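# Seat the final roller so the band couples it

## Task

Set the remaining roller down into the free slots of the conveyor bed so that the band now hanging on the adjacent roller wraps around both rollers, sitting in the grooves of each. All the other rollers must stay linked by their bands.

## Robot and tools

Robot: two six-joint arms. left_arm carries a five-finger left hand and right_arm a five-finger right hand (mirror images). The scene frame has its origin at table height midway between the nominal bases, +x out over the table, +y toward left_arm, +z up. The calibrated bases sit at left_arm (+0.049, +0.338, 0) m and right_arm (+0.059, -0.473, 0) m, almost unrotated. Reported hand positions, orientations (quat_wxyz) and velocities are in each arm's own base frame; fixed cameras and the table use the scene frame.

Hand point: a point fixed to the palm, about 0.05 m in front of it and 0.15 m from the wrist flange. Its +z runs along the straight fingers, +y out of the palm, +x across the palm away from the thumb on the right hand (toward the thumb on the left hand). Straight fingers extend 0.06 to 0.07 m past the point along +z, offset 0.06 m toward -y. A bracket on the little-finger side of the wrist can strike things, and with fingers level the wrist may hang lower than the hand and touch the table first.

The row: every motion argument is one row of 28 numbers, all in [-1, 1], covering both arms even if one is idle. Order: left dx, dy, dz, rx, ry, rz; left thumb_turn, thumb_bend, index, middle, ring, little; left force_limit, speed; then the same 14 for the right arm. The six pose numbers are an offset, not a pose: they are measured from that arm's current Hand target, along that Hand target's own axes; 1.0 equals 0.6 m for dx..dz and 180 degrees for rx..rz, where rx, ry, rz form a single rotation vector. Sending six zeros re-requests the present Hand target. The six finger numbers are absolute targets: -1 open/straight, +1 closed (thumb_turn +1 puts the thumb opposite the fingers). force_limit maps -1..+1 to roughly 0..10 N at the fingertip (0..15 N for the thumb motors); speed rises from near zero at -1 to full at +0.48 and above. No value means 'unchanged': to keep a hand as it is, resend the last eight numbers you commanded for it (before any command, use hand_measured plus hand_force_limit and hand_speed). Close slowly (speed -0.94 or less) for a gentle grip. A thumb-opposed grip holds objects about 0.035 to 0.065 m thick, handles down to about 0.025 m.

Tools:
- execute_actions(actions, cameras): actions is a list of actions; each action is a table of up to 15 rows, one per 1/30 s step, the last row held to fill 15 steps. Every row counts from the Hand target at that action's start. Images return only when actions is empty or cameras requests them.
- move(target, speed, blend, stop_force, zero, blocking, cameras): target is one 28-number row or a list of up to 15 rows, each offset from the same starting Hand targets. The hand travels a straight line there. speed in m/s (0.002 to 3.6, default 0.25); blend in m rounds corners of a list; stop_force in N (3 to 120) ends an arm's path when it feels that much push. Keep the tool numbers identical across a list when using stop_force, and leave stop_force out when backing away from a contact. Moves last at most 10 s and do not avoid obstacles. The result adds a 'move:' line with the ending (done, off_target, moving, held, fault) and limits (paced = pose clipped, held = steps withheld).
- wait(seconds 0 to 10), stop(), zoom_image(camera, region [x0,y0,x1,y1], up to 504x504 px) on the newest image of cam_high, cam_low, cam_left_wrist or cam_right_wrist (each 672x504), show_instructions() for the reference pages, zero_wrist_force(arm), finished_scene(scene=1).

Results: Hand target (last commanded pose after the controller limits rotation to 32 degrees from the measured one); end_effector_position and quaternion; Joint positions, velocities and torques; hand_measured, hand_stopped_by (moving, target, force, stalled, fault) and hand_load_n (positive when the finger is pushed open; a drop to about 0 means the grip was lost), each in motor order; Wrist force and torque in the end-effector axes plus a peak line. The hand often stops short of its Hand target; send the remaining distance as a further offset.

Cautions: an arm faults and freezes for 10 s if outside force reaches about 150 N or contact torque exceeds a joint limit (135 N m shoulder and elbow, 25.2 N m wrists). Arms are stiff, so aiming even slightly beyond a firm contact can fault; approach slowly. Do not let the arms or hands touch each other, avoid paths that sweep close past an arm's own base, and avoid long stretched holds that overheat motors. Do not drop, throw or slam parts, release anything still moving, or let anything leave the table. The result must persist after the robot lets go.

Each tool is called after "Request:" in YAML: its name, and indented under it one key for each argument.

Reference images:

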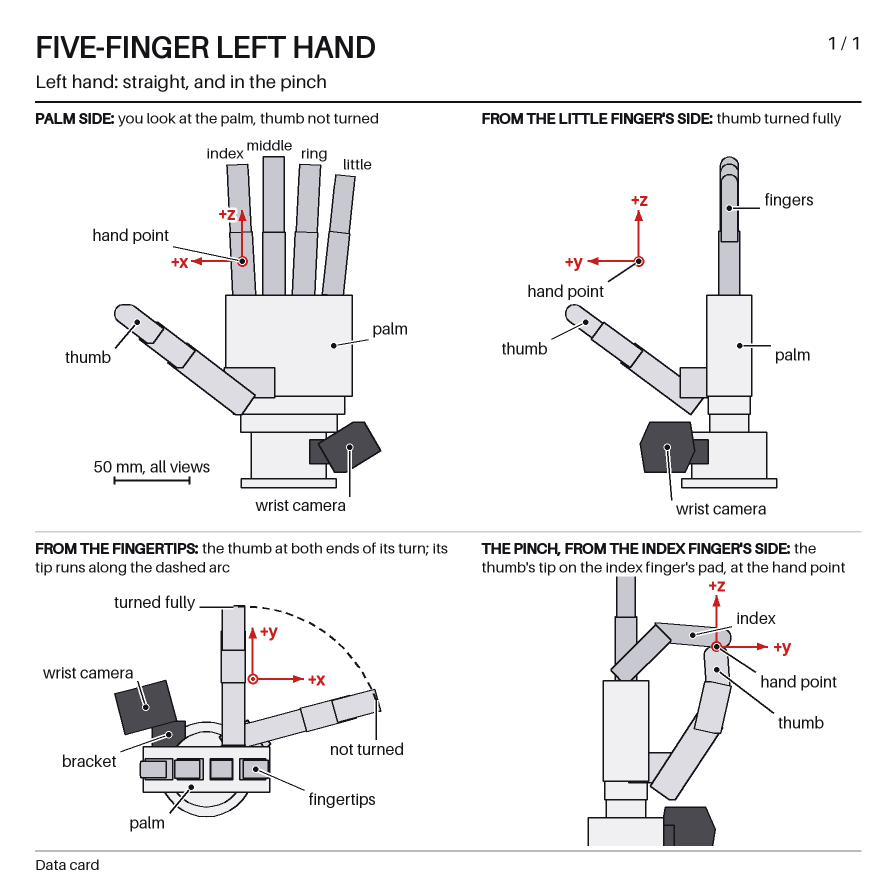

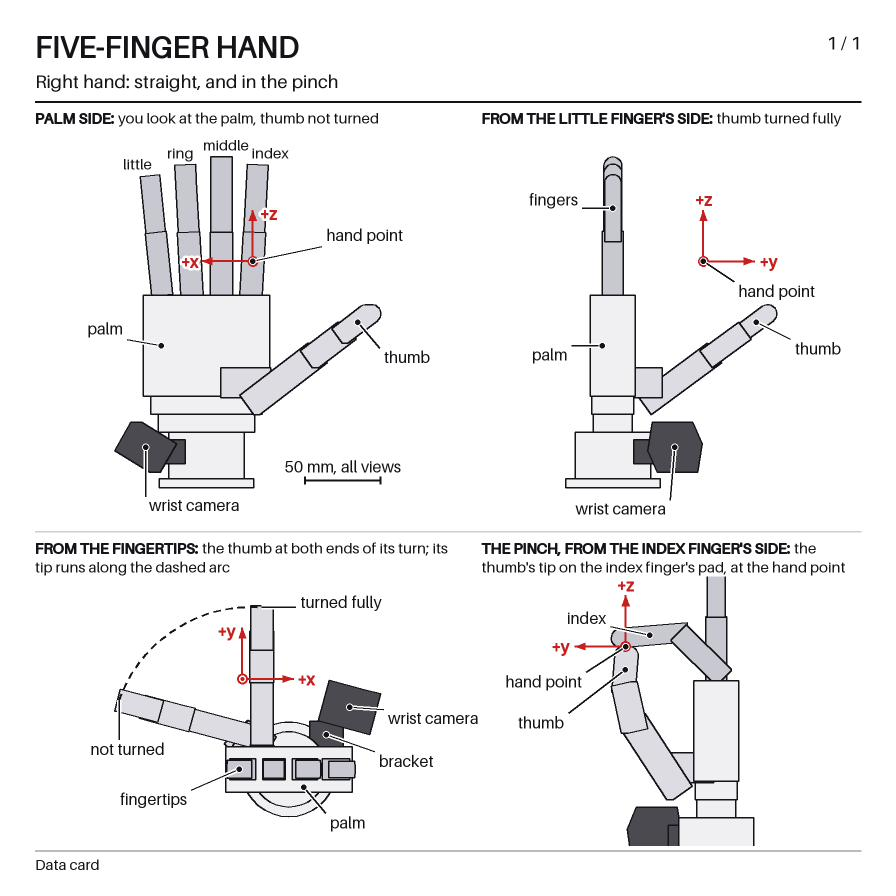

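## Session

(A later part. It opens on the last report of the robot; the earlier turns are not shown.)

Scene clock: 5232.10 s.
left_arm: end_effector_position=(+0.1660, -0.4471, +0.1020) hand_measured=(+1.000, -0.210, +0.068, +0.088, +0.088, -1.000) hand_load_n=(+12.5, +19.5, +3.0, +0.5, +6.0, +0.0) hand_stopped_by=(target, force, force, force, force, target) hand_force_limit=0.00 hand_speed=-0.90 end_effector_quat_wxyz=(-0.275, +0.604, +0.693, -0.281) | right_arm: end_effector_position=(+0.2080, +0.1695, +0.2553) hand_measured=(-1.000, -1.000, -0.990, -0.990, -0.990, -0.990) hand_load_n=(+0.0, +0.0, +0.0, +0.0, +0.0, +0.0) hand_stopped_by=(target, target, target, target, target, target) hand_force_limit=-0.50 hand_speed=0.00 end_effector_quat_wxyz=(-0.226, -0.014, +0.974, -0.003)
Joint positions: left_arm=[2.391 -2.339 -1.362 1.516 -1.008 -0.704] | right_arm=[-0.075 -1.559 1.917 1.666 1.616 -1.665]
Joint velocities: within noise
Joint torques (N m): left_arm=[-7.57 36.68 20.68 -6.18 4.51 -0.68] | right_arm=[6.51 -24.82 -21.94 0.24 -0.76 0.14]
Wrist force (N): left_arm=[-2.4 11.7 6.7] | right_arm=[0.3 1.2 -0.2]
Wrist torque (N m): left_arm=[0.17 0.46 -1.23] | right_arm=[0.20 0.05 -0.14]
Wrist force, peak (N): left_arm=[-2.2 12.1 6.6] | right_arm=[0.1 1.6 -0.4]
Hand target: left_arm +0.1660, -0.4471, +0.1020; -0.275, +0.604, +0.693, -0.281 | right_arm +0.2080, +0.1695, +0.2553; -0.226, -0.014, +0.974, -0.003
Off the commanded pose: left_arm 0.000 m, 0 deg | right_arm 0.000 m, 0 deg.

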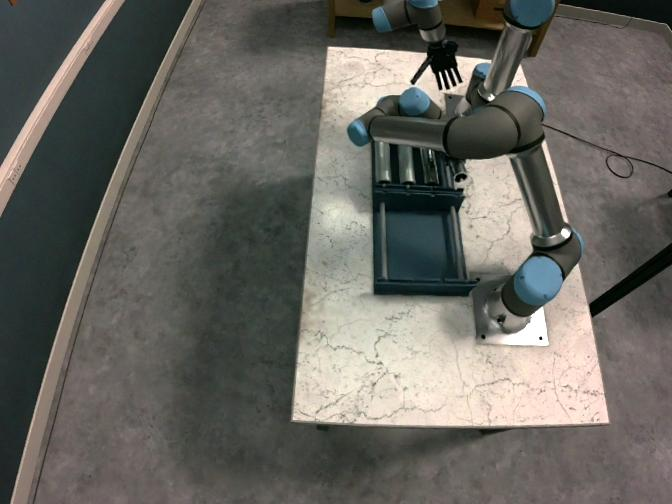

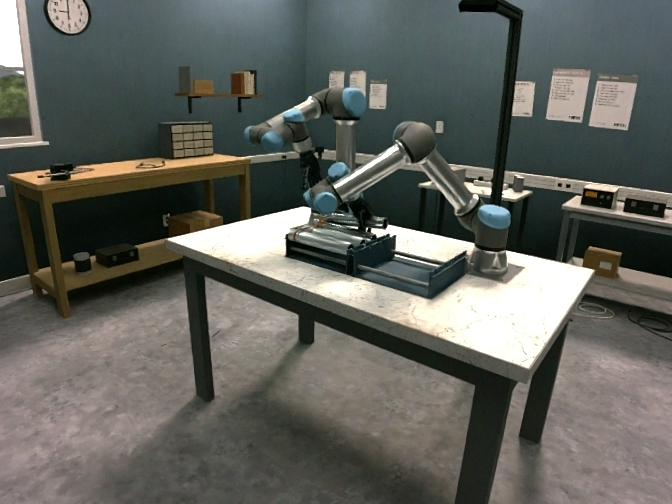

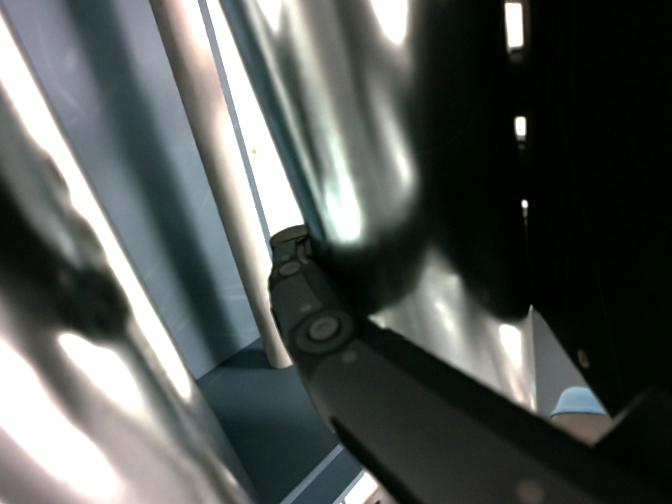

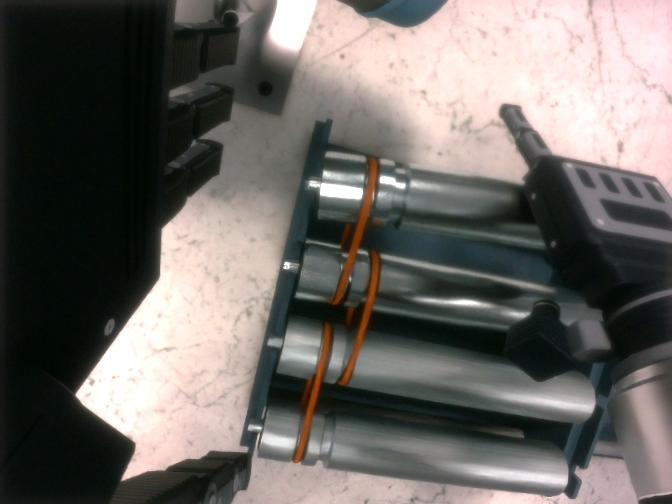

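Request:
zoom_image:
  camera: "cam_right_wrist"
  region: [270, 110, 470, 260]

Request:
zoom_image:
  camera: "cam_low"
  region: [270, 190, 410, 295]

Request:
zoom_image:
  camera: "cam_high"
  region: [350, 110, 500, 220]

Scaled by 2.520 from the camera's 672x504 image, which has a finer 960x720 frame.

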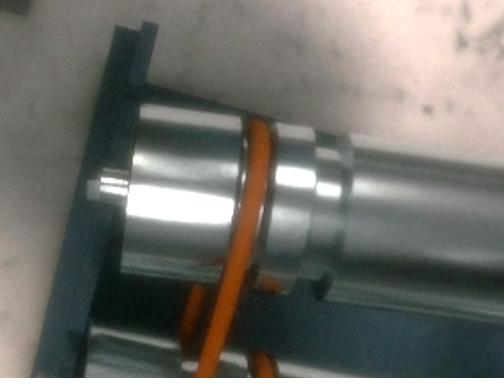

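Scaled by 3.600 from the camera's 672x504 image, which has a finer 960x720 frame.

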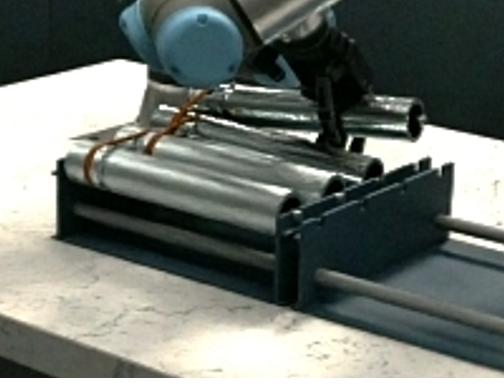

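Scaled by 3.360 from the camera's 672x504 image, which has a finer 960x720 frame.

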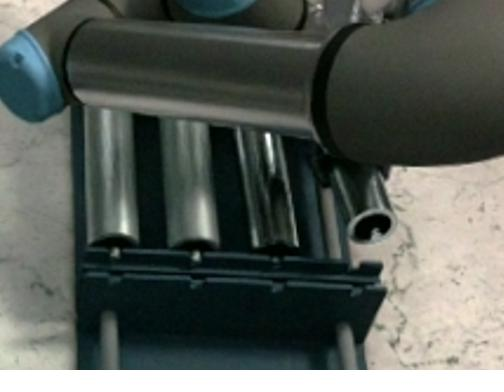

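Request:
zoom_image:
  camera: "cam_low"
  region: [330, 205, 400, 257]

Scaled by 7.200 from the camera's 672x504 image, which has a finer 960x720 frame.

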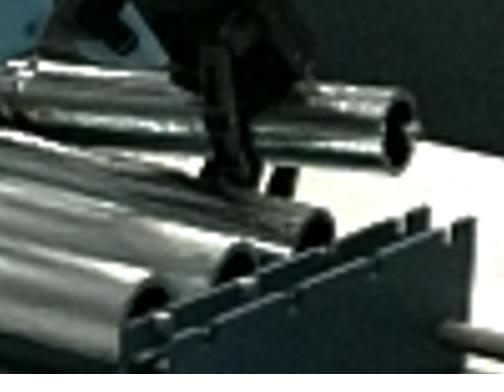

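Request:
move:
  target: [-0.000548, 0.009629, 0.009232, 0, 0, 0, 1, 0.35, 0.5, 0.5, 0.5, -1, 0.0, -0.9, 0, 0, 0, 0, 0, 0, -1, -1, -0.99, -0.99, -0.99, -0.99, -0.5, 0.0]
  speed: 0.02
  stop_force: 10
  cameras: ["cam_right_wrist", "cam_low", "cam_high"]

Scene clock: 5272.33 s.
left_arm: end_effector_position=(+0.1660, -0.4471, +0.0940) hand_measured=(+1.000, -0.210, +0.068, +0.088, +0.088, -1.000) hand_load_n=(+11.5, +19.0, +3.0, +0.5, +6.0, +0.0) hand_stopped_by=(target, force, force, force, force, target) hand_force_limit=0.00 hand_speed=-0.90 end_effector_quat_wxyz=(-0.275, +0.604, +0.693, -0.281) | right_arm: end_effector_position=(+0.2080, +0.1695, +0.2553) hand_measured=(-1.000, -1.000, -0.990, -0.990, -0.990, -0.990) hand_load_n=(+0.0, +0.0, -0.5, -0.5, +0.0, +0.0) hand_stopped_by=(target, target, target, target, target, target) hand_force_limit=-0.50 hand_speed=0.00 end_effector_quat_wxyz=(-0.226, -0.014, +0.974, -0.003)
Joint positions: left_arm=[2.391 -2.35 -1.367 1.531 -1.008 -0.704] | right_arm=[-0.075 -1.559 1.917 1.666 1.616 -1.665]
Joint torques (N m): left_arm=[-8.43 59.6 19.77 -6.16 4.45 -0.88] | right_arm=[2.9 -23.41 -18.77 0.32 -0.86 -0.8]
Wrist force (N): left_arm=[-1.8 10.6 7.0] | right_arm=[0.3 1.2 -0.1]
Wrist torque (N m): left_arm=[0.10 0.43 -1.06] | right_arm=[0.19 0.04 -0.13]
Wrist force, peak (N): left_arm=[-2.2 11.9 6.9] | right_arm=[0.4 1.5 0.0]
Hand target: left_arm +0.1660, -0.4471, +0.0940; -0.275, +0.604, +0.693, -0.281 | right_arm +0.2080, +0.1695, +0.2553; -0.226, -0.014, +0.974, -0.003
Off the commanded pose: left_arm 0.000 m, 0 deg | right_arm 0.000 m, 0 deg.
move: done
Images, in order (width x height): cam_high 672x504, cam_low 672x504, cam_right_wrist 672x504.

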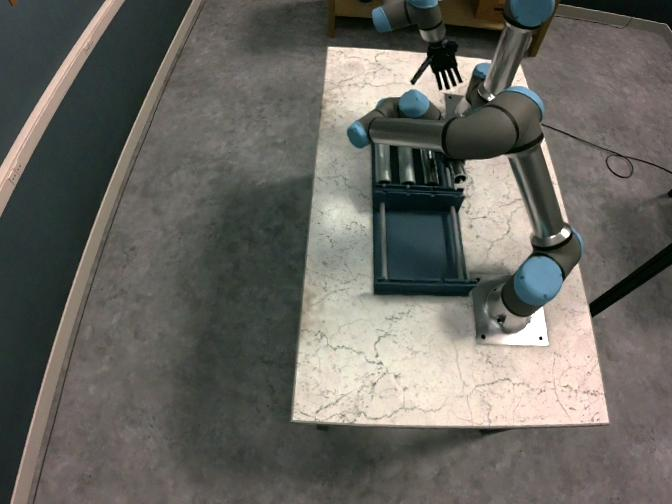

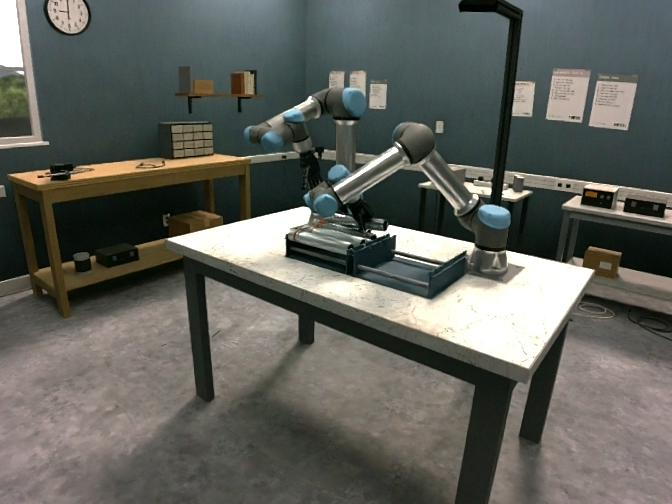

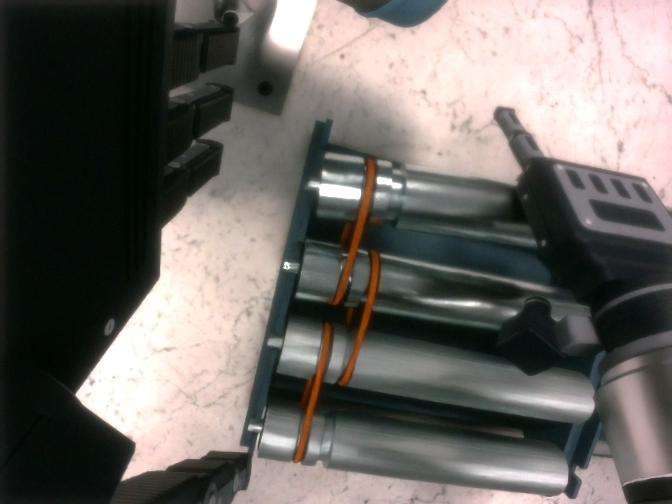

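Request:
zoom_image:
  camera: "cam_right_wrist"
  region: [285, 140, 385, 220]

Request:
zoom_image:
  camera: "cam_low"
  region: [330, 205, 400, 257]

Request:
zoom_image:
  camera: "cam_high"
  region: [370, 130, 480, 210]

Scaled by 5.040 from the camera's 672x504 image, which has a finer 960x720 frame.

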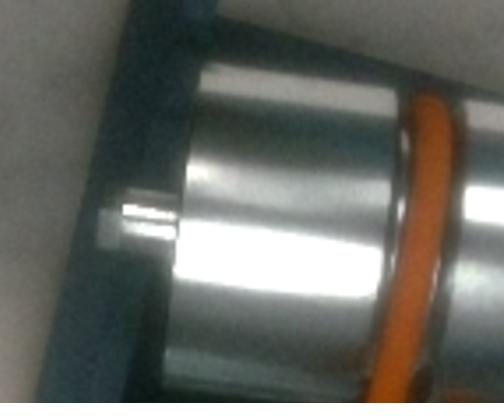

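Scaled by 7.200 from the camera's 672x504 image, which has a finer 960x720 frame.

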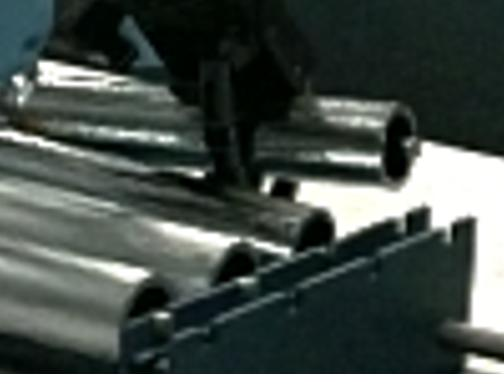

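Scaled by 4.582 from the camera's 672x504 image, which has a finer 960x720 frame.

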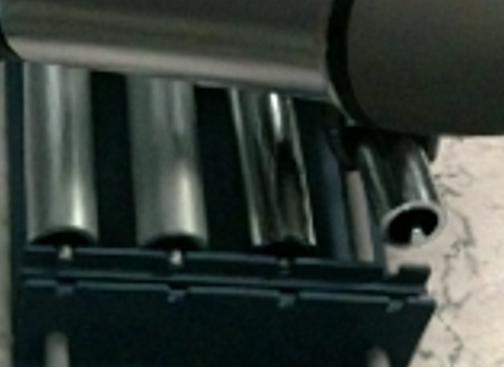

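Request:
zoom_image:
  camera: "cam_right_wrist"
  region: [260, 220, 400, 325]

Request:
zoom_image:
  camera: "cam_right_wrist"
  region: [260, 130, 400, 235]

Request:
zoom_image:
  camera: "cam_right_wrist"
  region: [240, 300, 380, 405]

Scaled by 3.600 from the camera's 672x504 image, which has a finer 960x720 frame.

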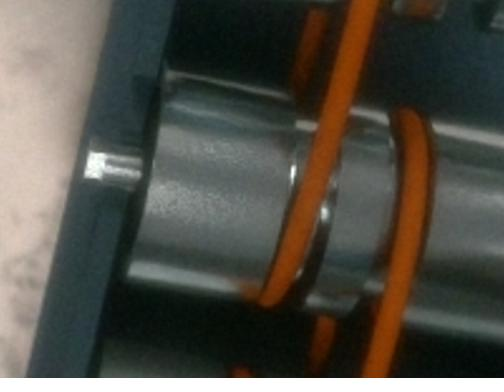

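Scaled by 3.600 from the camera's 672x504 image, which has a finer 960x720 frame.

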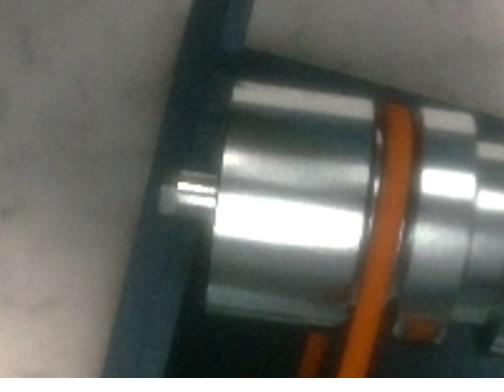

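Scaled by 3.600 from the camera's 672x504 image, which has a finer 960x720 frame.

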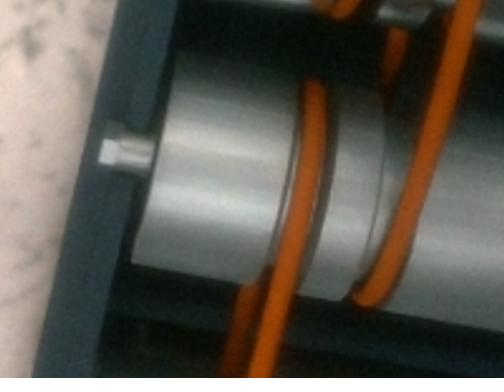

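Request:
zoom_image:
  camera: "cam_right_wrist"
  region: [230, 375, 370, 480]

Request:
zoom_image:
  camera: "cam_right_wrist"
  region: [230, 110, 330, 460]

Scaled by 3.600 from the camera's 672x504 image, which has a finer 960x720 frame.

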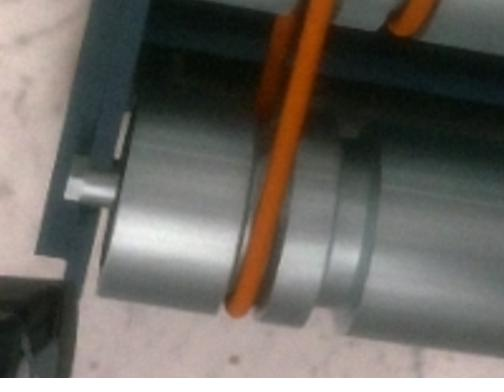

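Scaled by 1.440 from the camera's 672x504 image, which has a finer 960x720 frame.

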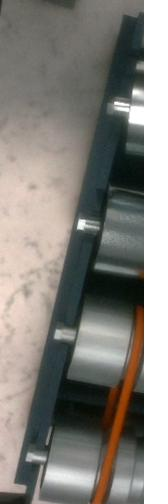

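Request:
zoom_image:
  camera: "cam_right_wrist"
  region: [268, 235, 328, 295]

Request:
zoom_image:
  camera: "cam_right_wrist"
  region: [250, 310, 310, 370]

Request:
zoom_image:
  camera: "cam_right_wrist"
  region: [235, 395, 295, 455]

Request:
zoom_image:
  camera: "cam_right_wrist"
  region: [285, 160, 345, 220]

Scaled by 8.400 from the camera's 672x504 image, which has a finer 960x720 frame.

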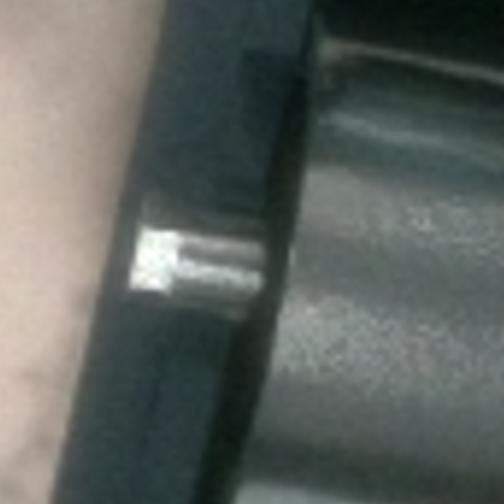

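Scaled by 8.400 from the camera's 672x504 image, which has a finer 960x720 frame.

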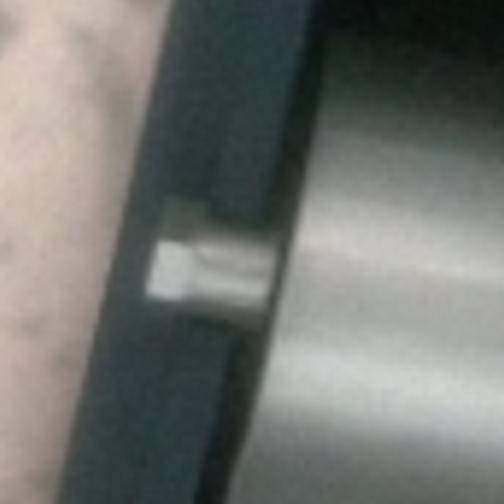

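Scaled by 8.400 from the camera's 672x504 image, which has a finer 960x720 frame.

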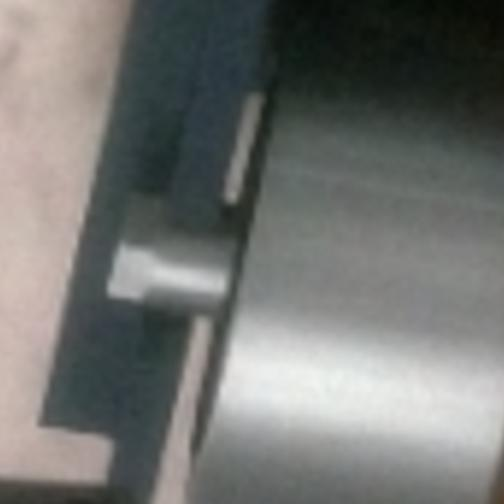

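Scaled by 8.400 from the camera's 672x504 image, which has a finer 960x720 frame.

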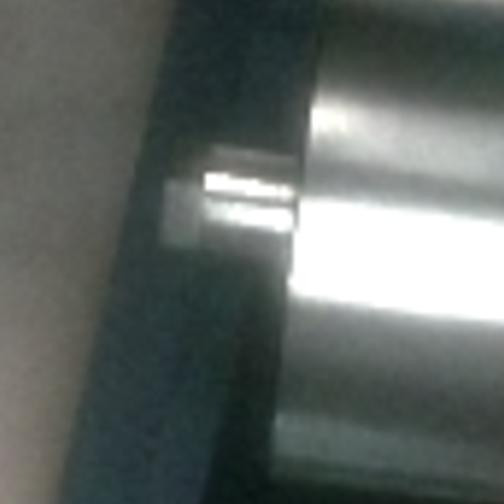

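Request:
zoom_image:
  camera: "cam_right_wrist"
  region: [275, 195, 345, 265]

Request:
zoom_image:
  camera: "cam_right_wrist"
  region: [265, 275, 325, 335]

Request:
zoom_image:
  camera: "cam_right_wrist"
  region: [240, 355, 300, 415]

Request:
zoom_image:
  camera: "cam_right_wrist"
  region: [295, 110, 355, 170]

Scaled by 7.200 from the camera's 672x504 image, which has a finer 960x720 frame.

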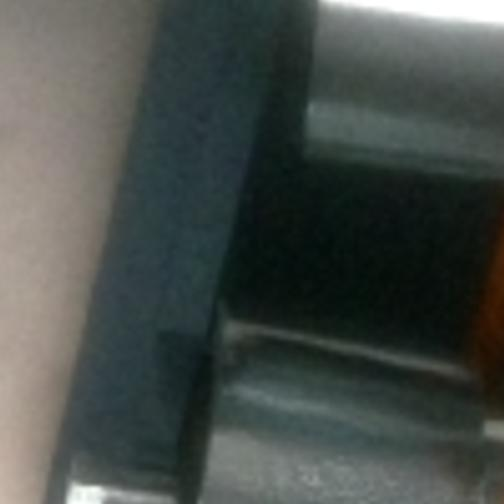

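Scaled by 8.400 from the camera's 672x504 image, which has a finer 960x720 frame.

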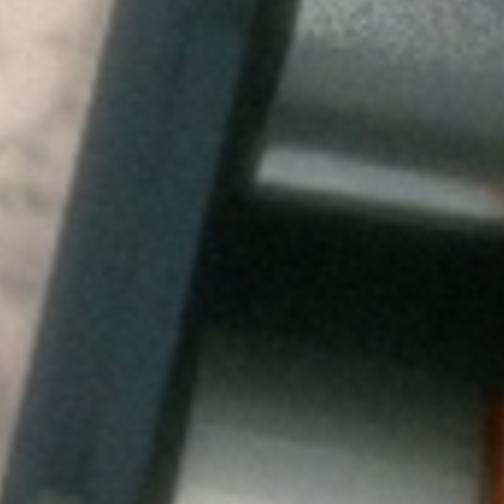

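Scaled by 8.400 from the camera's 672x504 image, which has a finer 960x720 frame.

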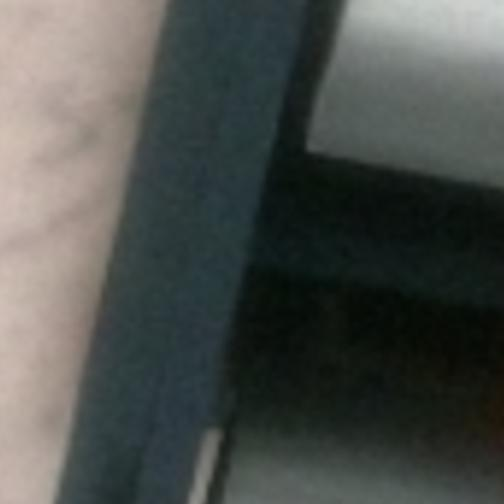

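Scaled by 8.400 from the camera's 672x504 image, which has a finer 960x720 frame.

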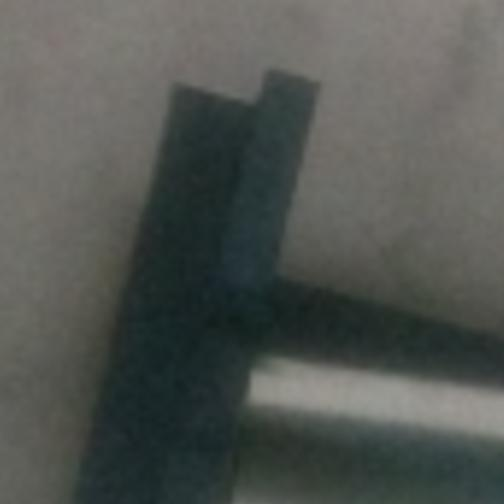

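Request:
zoom_image:
  camera: "cam_right_wrist"
  region: [530, 380, 650, 500]

Request:
zoom_image:
  camera: "cam_right_wrist"
  region: [300, 100, 640, 355]

Scaled by 4.200 from the camera's 672x504 image, which has a finer 960x720 frame.

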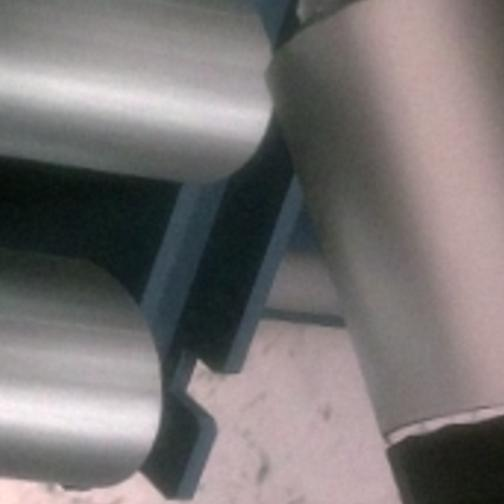

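Scaled by 1.482 from the camera's 672x504 image, which has a finer 960x720 frame.

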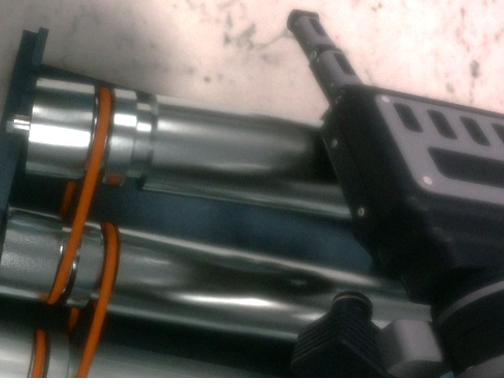

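Request:
zoom_image:
  camera: "cam_right_wrist"
  region: [278, 228, 318, 278]

Request:
zoom_image:
  camera: "cam_right_wrist"
  region: [260, 304, 300, 354]

Request:
zoom_image:
  camera: "cam_right_wrist"
  region: [242, 388, 282, 438]

Scaled by 10.080 from the camera's 672x504 image, which has a finer 960x720 frame.

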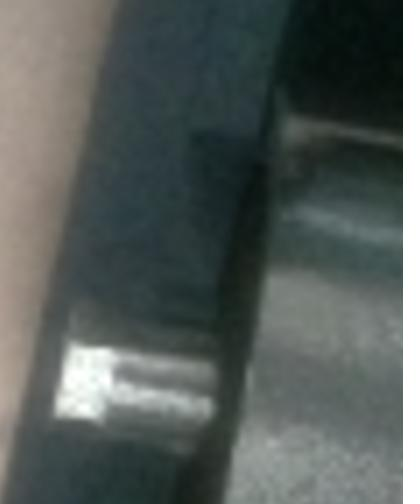

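Scaled by 10.080 from the camera's 672x504 image, which has a finer 960x720 frame.

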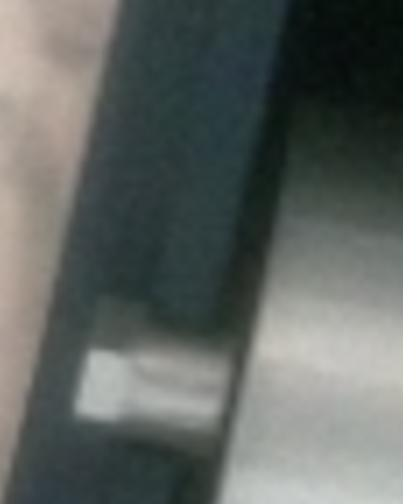

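Scaled by 10.080 from the camera's 672x504 image, which has a finer 960x720 frame.

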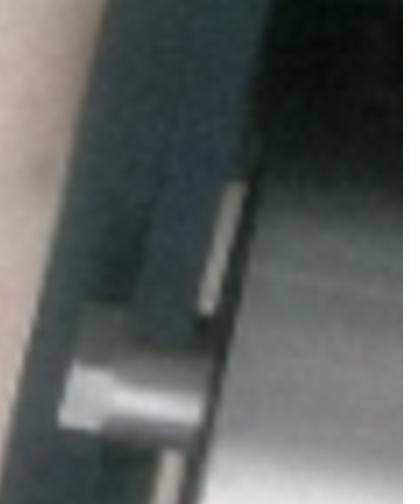

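Request:
zoom_image:
  camera: "cam_right_wrist"
  region: [298, 112, 348, 162]

Request:
zoom_image:
  camera: "cam_right_wrist"
  region: [290, 150, 340, 200]

Request:
zoom_image:
  camera: "cam_right_wrist"
  region: [280, 195, 330, 245]

Scaled by 10.080 from the camera's 672x504 image, which has a finer 960x720 frame.

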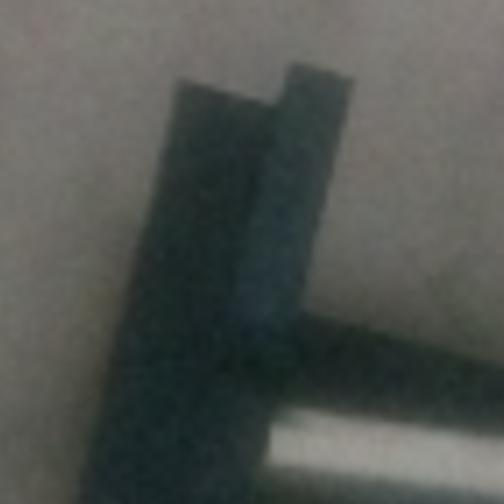

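Scaled by 10.080 from the camera's 672x504 image, which has a finer 960x720 frame.

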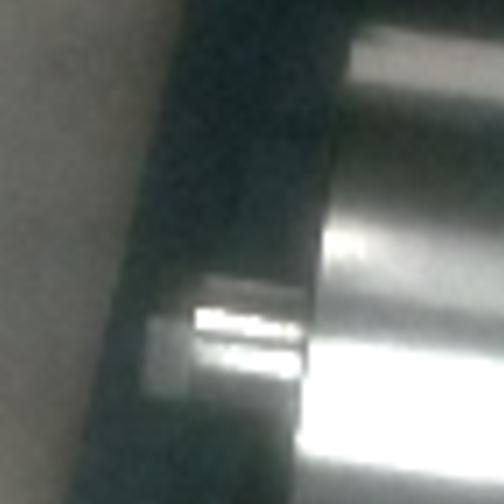

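Scaled by 10.080 from the camera's 672x504 image, which has a finer 960x720 frame.

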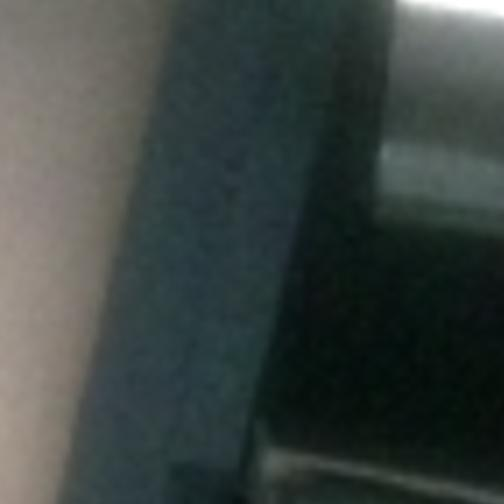

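Request:
zoom_image:
  camera: "cam_right_wrist"
  region: [380, 200, 620, 380]

Request:
zoom_image:
  camera: "cam_right_wrist"
  region: [290, 210, 470, 345]

Scaled by 2.100 from the camera's 672x504 image, which has a finer 960x720 frame.

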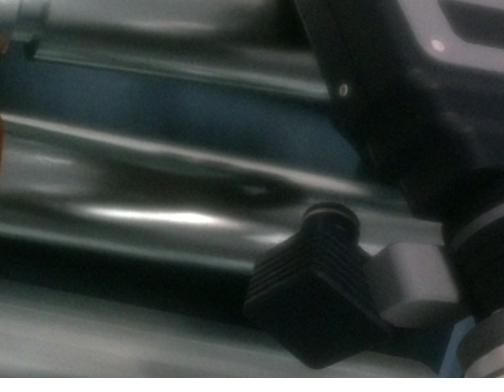

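Scaled by 2.800 from the camera's 672x504 image, which has a finer 960x720 frame.

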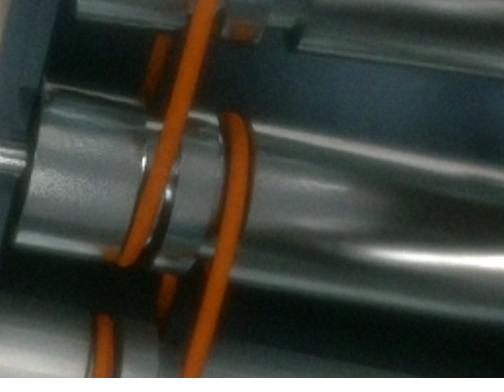

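Request:
move:
  target: [0, 0, 0, 0, 0, 0, 1, 0.35, 0.5, 0.5, 0.5, -1, 0.0, -0.9, -0.0587, 0, 0.1197, 0, 0, 0, -1, -1, -0.99, -0.99, -0.99, -0.99, -0.5, 0.0]
  speed: 0.08
  cameras: ["cam_right_wrist"]

Scene clock: 5400.27 s.
left_arm: end_effector_position=(+0.1660, -0.4471, +0.0940) hand_measured=(+1.000, -0.210, +0.068, +0.088, +0.088, -1.000) hand_load_n=(+11.5, +19.0, +2.5, +1.0, +6.5, +0.0) hand_stopped_by=(target, force, force, force, force, target) hand_force_limit=0.00 hand_speed=-0.90 end_effector_quat_wxyz=(-0.275, +0.604, +0.693, -0.281) | right_arm: end_effector_position=(+0.2080, +0.1695, +0.1753) hand_measured=(-1.000, -1.000, -0.990, -0.990, -0.990, -0.990) hand_load_n=(+0.0, +0.0, +0.0, +0.0, +0.0, -0.5) hand_stopped_by=(target, target, target, target, target, target) hand_force_limit=-0.50 hand_speed=0.00 end_effector_quat_wxyz=(-0.226, -0.014, +0.974, -0.003)
Joint positions: left_arm=[2.391 -2.35 -1.367 1.531 -1.008 -0.704] | right_arm=[-0.075 -1.466 2.046 1.443 1.616 -1.665]
Joint torques (N m): left_arm=[-8.31 60.51 20.2 -6.23 4.41 -0.83] | right_arm=[11.68 -23.57 -19.33 3.99 -1.31 1.74]
Wrist force (N): left_arm=[-2.1 10.6 7.0] | right_arm=[0.1 0.9 -0.5]
Wrist torque (N m): left_arm=[0.10 0.46 -1.07] | right_arm=[0.18 0.08 -0.17]
Wrist force, peak (N): left_arm=[-2.2 11.0 7.1] | right_arm=[0.1 1.4 -0.7]
Hand target: left_arm +0.1660, -0.4471, +0.0940; -0.275, +0.604, +0.693, -0.281 | right_arm +0.2080, +0.1695, +0.1753; -0.226, -0.014, +0.974, -0.003
Off the commanded pose: left_arm 0.000 m, 0 deg | right_arm 0.000 m, 0 deg.
move: done
Images, in order (width x height): cam_right_wrist 672x504.

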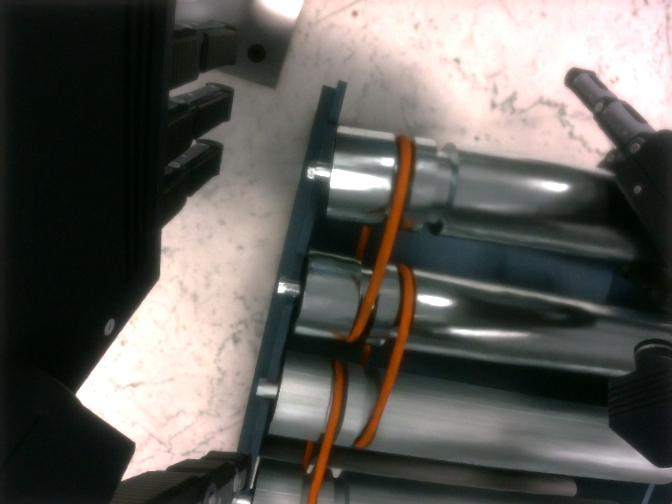

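Request:
zoom_image:
  camera: "cam_right_wrist"
  region: [265, 230, 345, 330]

Request:
zoom_image:
  camera: "cam_right_wrist"
  region: [285, 75, 365, 175]

Request:
zoom_image:
  camera: "cam_right_wrist"
  region: [240, 330, 320, 430]

Request:
zoom_image:
  camera: "cam_right_wrist"
  region: [285, 150, 365, 250]

Scaled by 5.040 from the camera's 672x504 image, which has a finer 960x720 frame.

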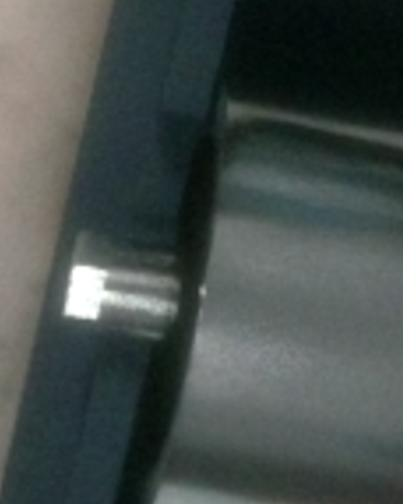

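Scaled by 5.040 from the camera's 672x504 image, which has a finer 960x720 frame.

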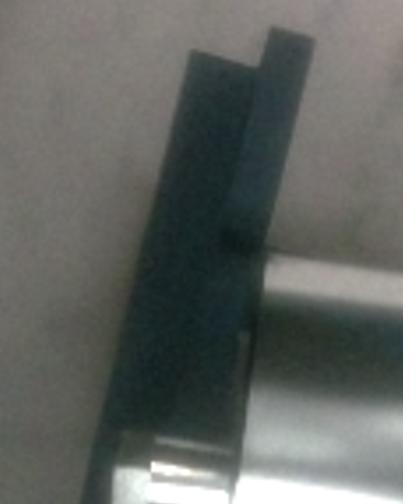

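Scaled by 5.040 from the camera's 672x504 image, which has a finer 960x720 frame.

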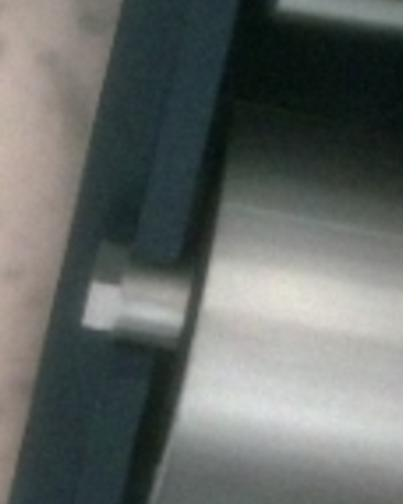

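Scaled by 5.040 from the camera's 672x504 image, which has a finer 960x720 frame.

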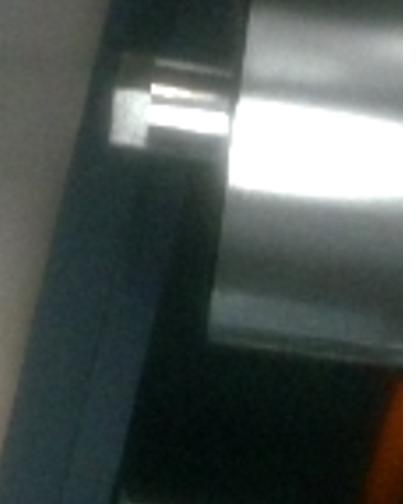

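Request:
move:
  target: [0.00135, 0.0056, 0.0051, 0, 0.0091, 0.0178, 1, 0.35, 0.5, 0.5, 0.5, -1, 0.0, -0.9, 0, 0, 0, 0, 0, 0, -1, -1, -0.99, -0.99, -0.99, -0.99, -0.5, 0.0]
  speed: 0.03
  cameras: ["cam_right_wrist"]

Scene clock: 5454.07 s.
left_arm: end_effector_position=(+0.1660, -0.4461, +0.0895) hand_measured=(+1.000, -0.212, +0.068, +0.088, +0.088, -1.000) hand_load_n=(+17.5, +24.0, +4.5, +0.5, +1.0, +0.0) hand_stopped_by=(target, force, force, force, force, target) hand_force_limit=0.00 hand_speed=-0.90 end_effector_quat_wxyz=(-0.277, +0.628, +0.672, -0.280) | right_arm: end_effector_position=(+0.2080, +0.1695, +0.1753) hand_measured=(-1.000, -1.000, -0.990, -0.990, -0.990, -0.990) hand_load_n=(+0.0, +0.0, +0.0, +0.0, +0.0, +0.0) hand_stopped_by=(target, target, target, target, target, target) hand_force_limit=-0.50 hand_speed=0.00 end_effector_quat_wxyz=(-0.226, -0.014, +0.974, -0.003)
Joint positions: left_arm=[2.386 -2.358 -1.367 1.522 -1.028 -0.642] | right_arm=[-0.075 -1.466 2.046 1.443 1.616 -1.665]
Joint torques (N m): left_arm=[-7.99 42.41 7.43 -5.71 1.27 -1.33] | right_arm=[12.94 -26.56 -18.04 0.54 -1.18 0.23]
Wrist force (N): left_arm=[-2.0 14.8 4.0] | right_arm=[0.1 0.9 -0.6]
Wrist torque (N m): left_arm=[0.35 -0.04 -1.62] | right_arm=[0.18 0.08 -0.18]
Wrist force, peak (N): left_arm=[-2.1 15.1 4.2] | right_arm=[0.3 1.2 -0.7]
Hand target: left_arm +0.1660, -0.4461, +0.0895; -0.276, +0.628, +0.672, -0.280 | right_arm +0.2080, +0.1695, +0.1753; -0.226, -0.014, +0.974, -0.003
Off the commanded pose: left_arm 0.000 m, 0 deg | right_arm 0.000 m, 0 deg.
move: done
Images, in order (width x height): cam_right_wrist 672x504.

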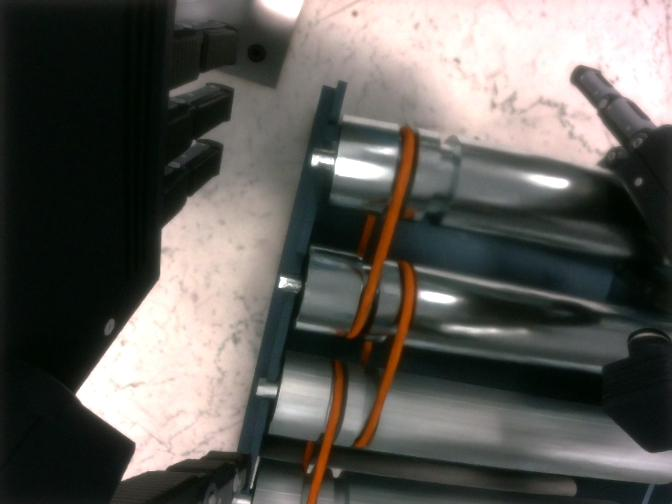

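Request:
zoom_image:
  camera: "cam_right_wrist"
  region: [265, 130, 385, 310]

Scaled by 2.800 from the camera's 672x504 image, which has a finer 960x720 frame.

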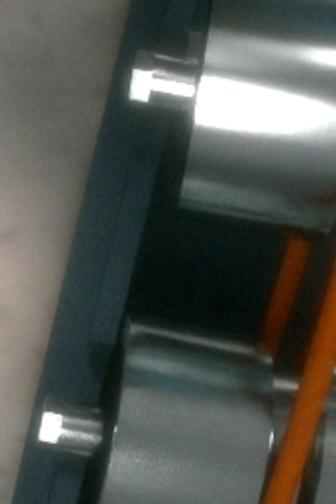

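Request:
move:
  target: [0.00182, 0.00207, 0.00875, 0, 0.00958, 0.01766, 1, 0.35, 0.5, 0.5, 0.5, -1, 0.0, -0.9, 0, 0, 0, 0, 0, 0, -1, -1, -0.99, -0.99, -0.99, -0.99, -0.5, 0.0]
  speed: 0.03
  cameras: ["cam_right_wrist", "cam_low"]

Request:
zoom_image:
  camera: "cam_right_wrist"
  region: [265, 100, 425, 310]

Request:
zoom_image:
  camera: "cam_low"
  region: [330, 205, 400, 257]

Scene clock: 5463.57 s.
left_arm: end_effector_position=(+0.1630, -0.4451, +0.0850) hand_measured=(+0.998, -0.214, +0.068, +0.088, +0.088, -1.000) hand_load_n=(+26.5, +34.0, +8.5, +0.0, +0.0, +0.0) hand_stopped_by=(target, force, force, force, force, target) hand_force_limit=0.00 hand_speed=-0.90 end_effector_quat_wxyz=(-0.279, +0.650, +0.650, -0.278) | right_arm: end_effector_position=(+0.2080, +0.1695, +0.1753) hand_measured=(-1.000, -1.000, -0.990, -0.990, -0.990, -0.990) hand_load_n=(+0.0, +0.0, +0.0, +0.0, +0.0, +0.0) hand_stopped_by=(target, target, target, target, target, target) hand_force_limit=-0.50 hand_speed=0.00 end_effector_quat_wxyz=(-0.226, -0.014, +0.974, -0.003)
Joint positions: left_arm=[2.375 -2.364 -1.372 1.518 -1.046 -0.586] | right_arm=[-0.075 -1.466 2.046 1.443 1.616 -1.665]
Joint torques (N m): left_arm=[-6.42 40.39 9.18 -6.85 1.18 -1.06] | right_arm=[12.1 -26.19 -15.74 1.51 -1.25 -0.5]
Wrist force (N): left_arm=[-1.6 18.2 1.6] | right_arm=[0.3 0.6 -0.5]
Wrist torque (N m): left_arm=[0.56 -0.46 -2.07] | right_arm=[0.14 0.05 -0.17]
Wrist force, peak (N): left_arm=[-1.7 18.4 1.7] | right_arm=[0.3 1.1 -0.6]
Hand target: left_arm +0.1630, -0.4451, +0.0850; -0.279, +0.650, +0.650, -0.278 | right_arm +0.2080, +0.1695, +0.1753; -0.226, -0.014, +0.974, -0.003
Off the commanded pose: left_arm 0.000 m, 0 deg | right_arm 0.000 m, 0 deg.
move: done
Images, in order (width x height): cam_low 672x504, cam_right_wrist 672x504.

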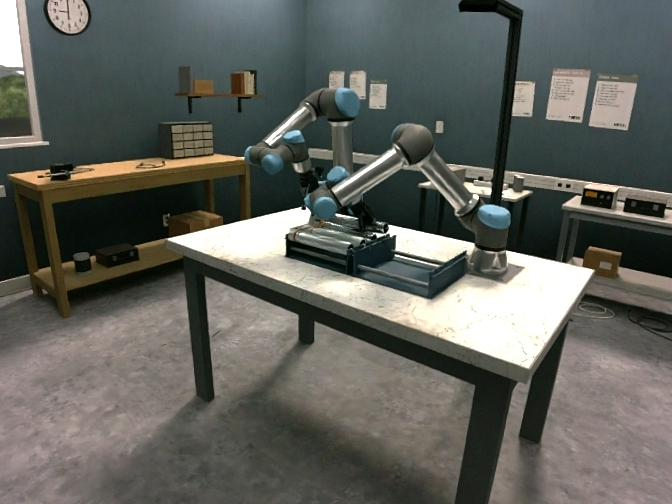

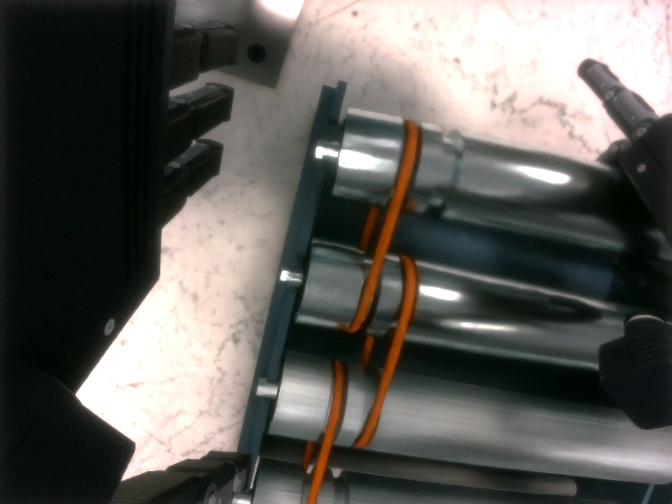

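Scaled by 2.400 from the camera's 672x504 image, which has a finer 960x720 frame.

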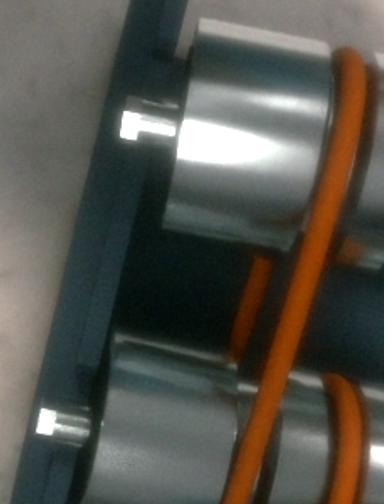

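Scaled by 7.200 from the camera's 672x504 image, which has a finer 960x720 frame.

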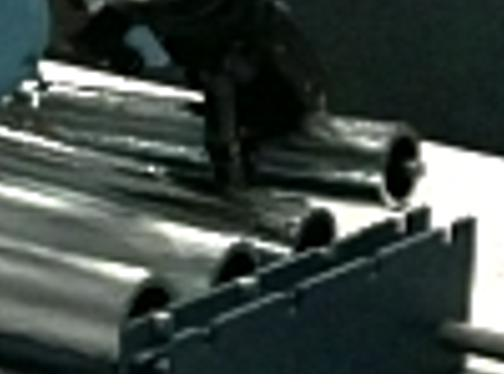

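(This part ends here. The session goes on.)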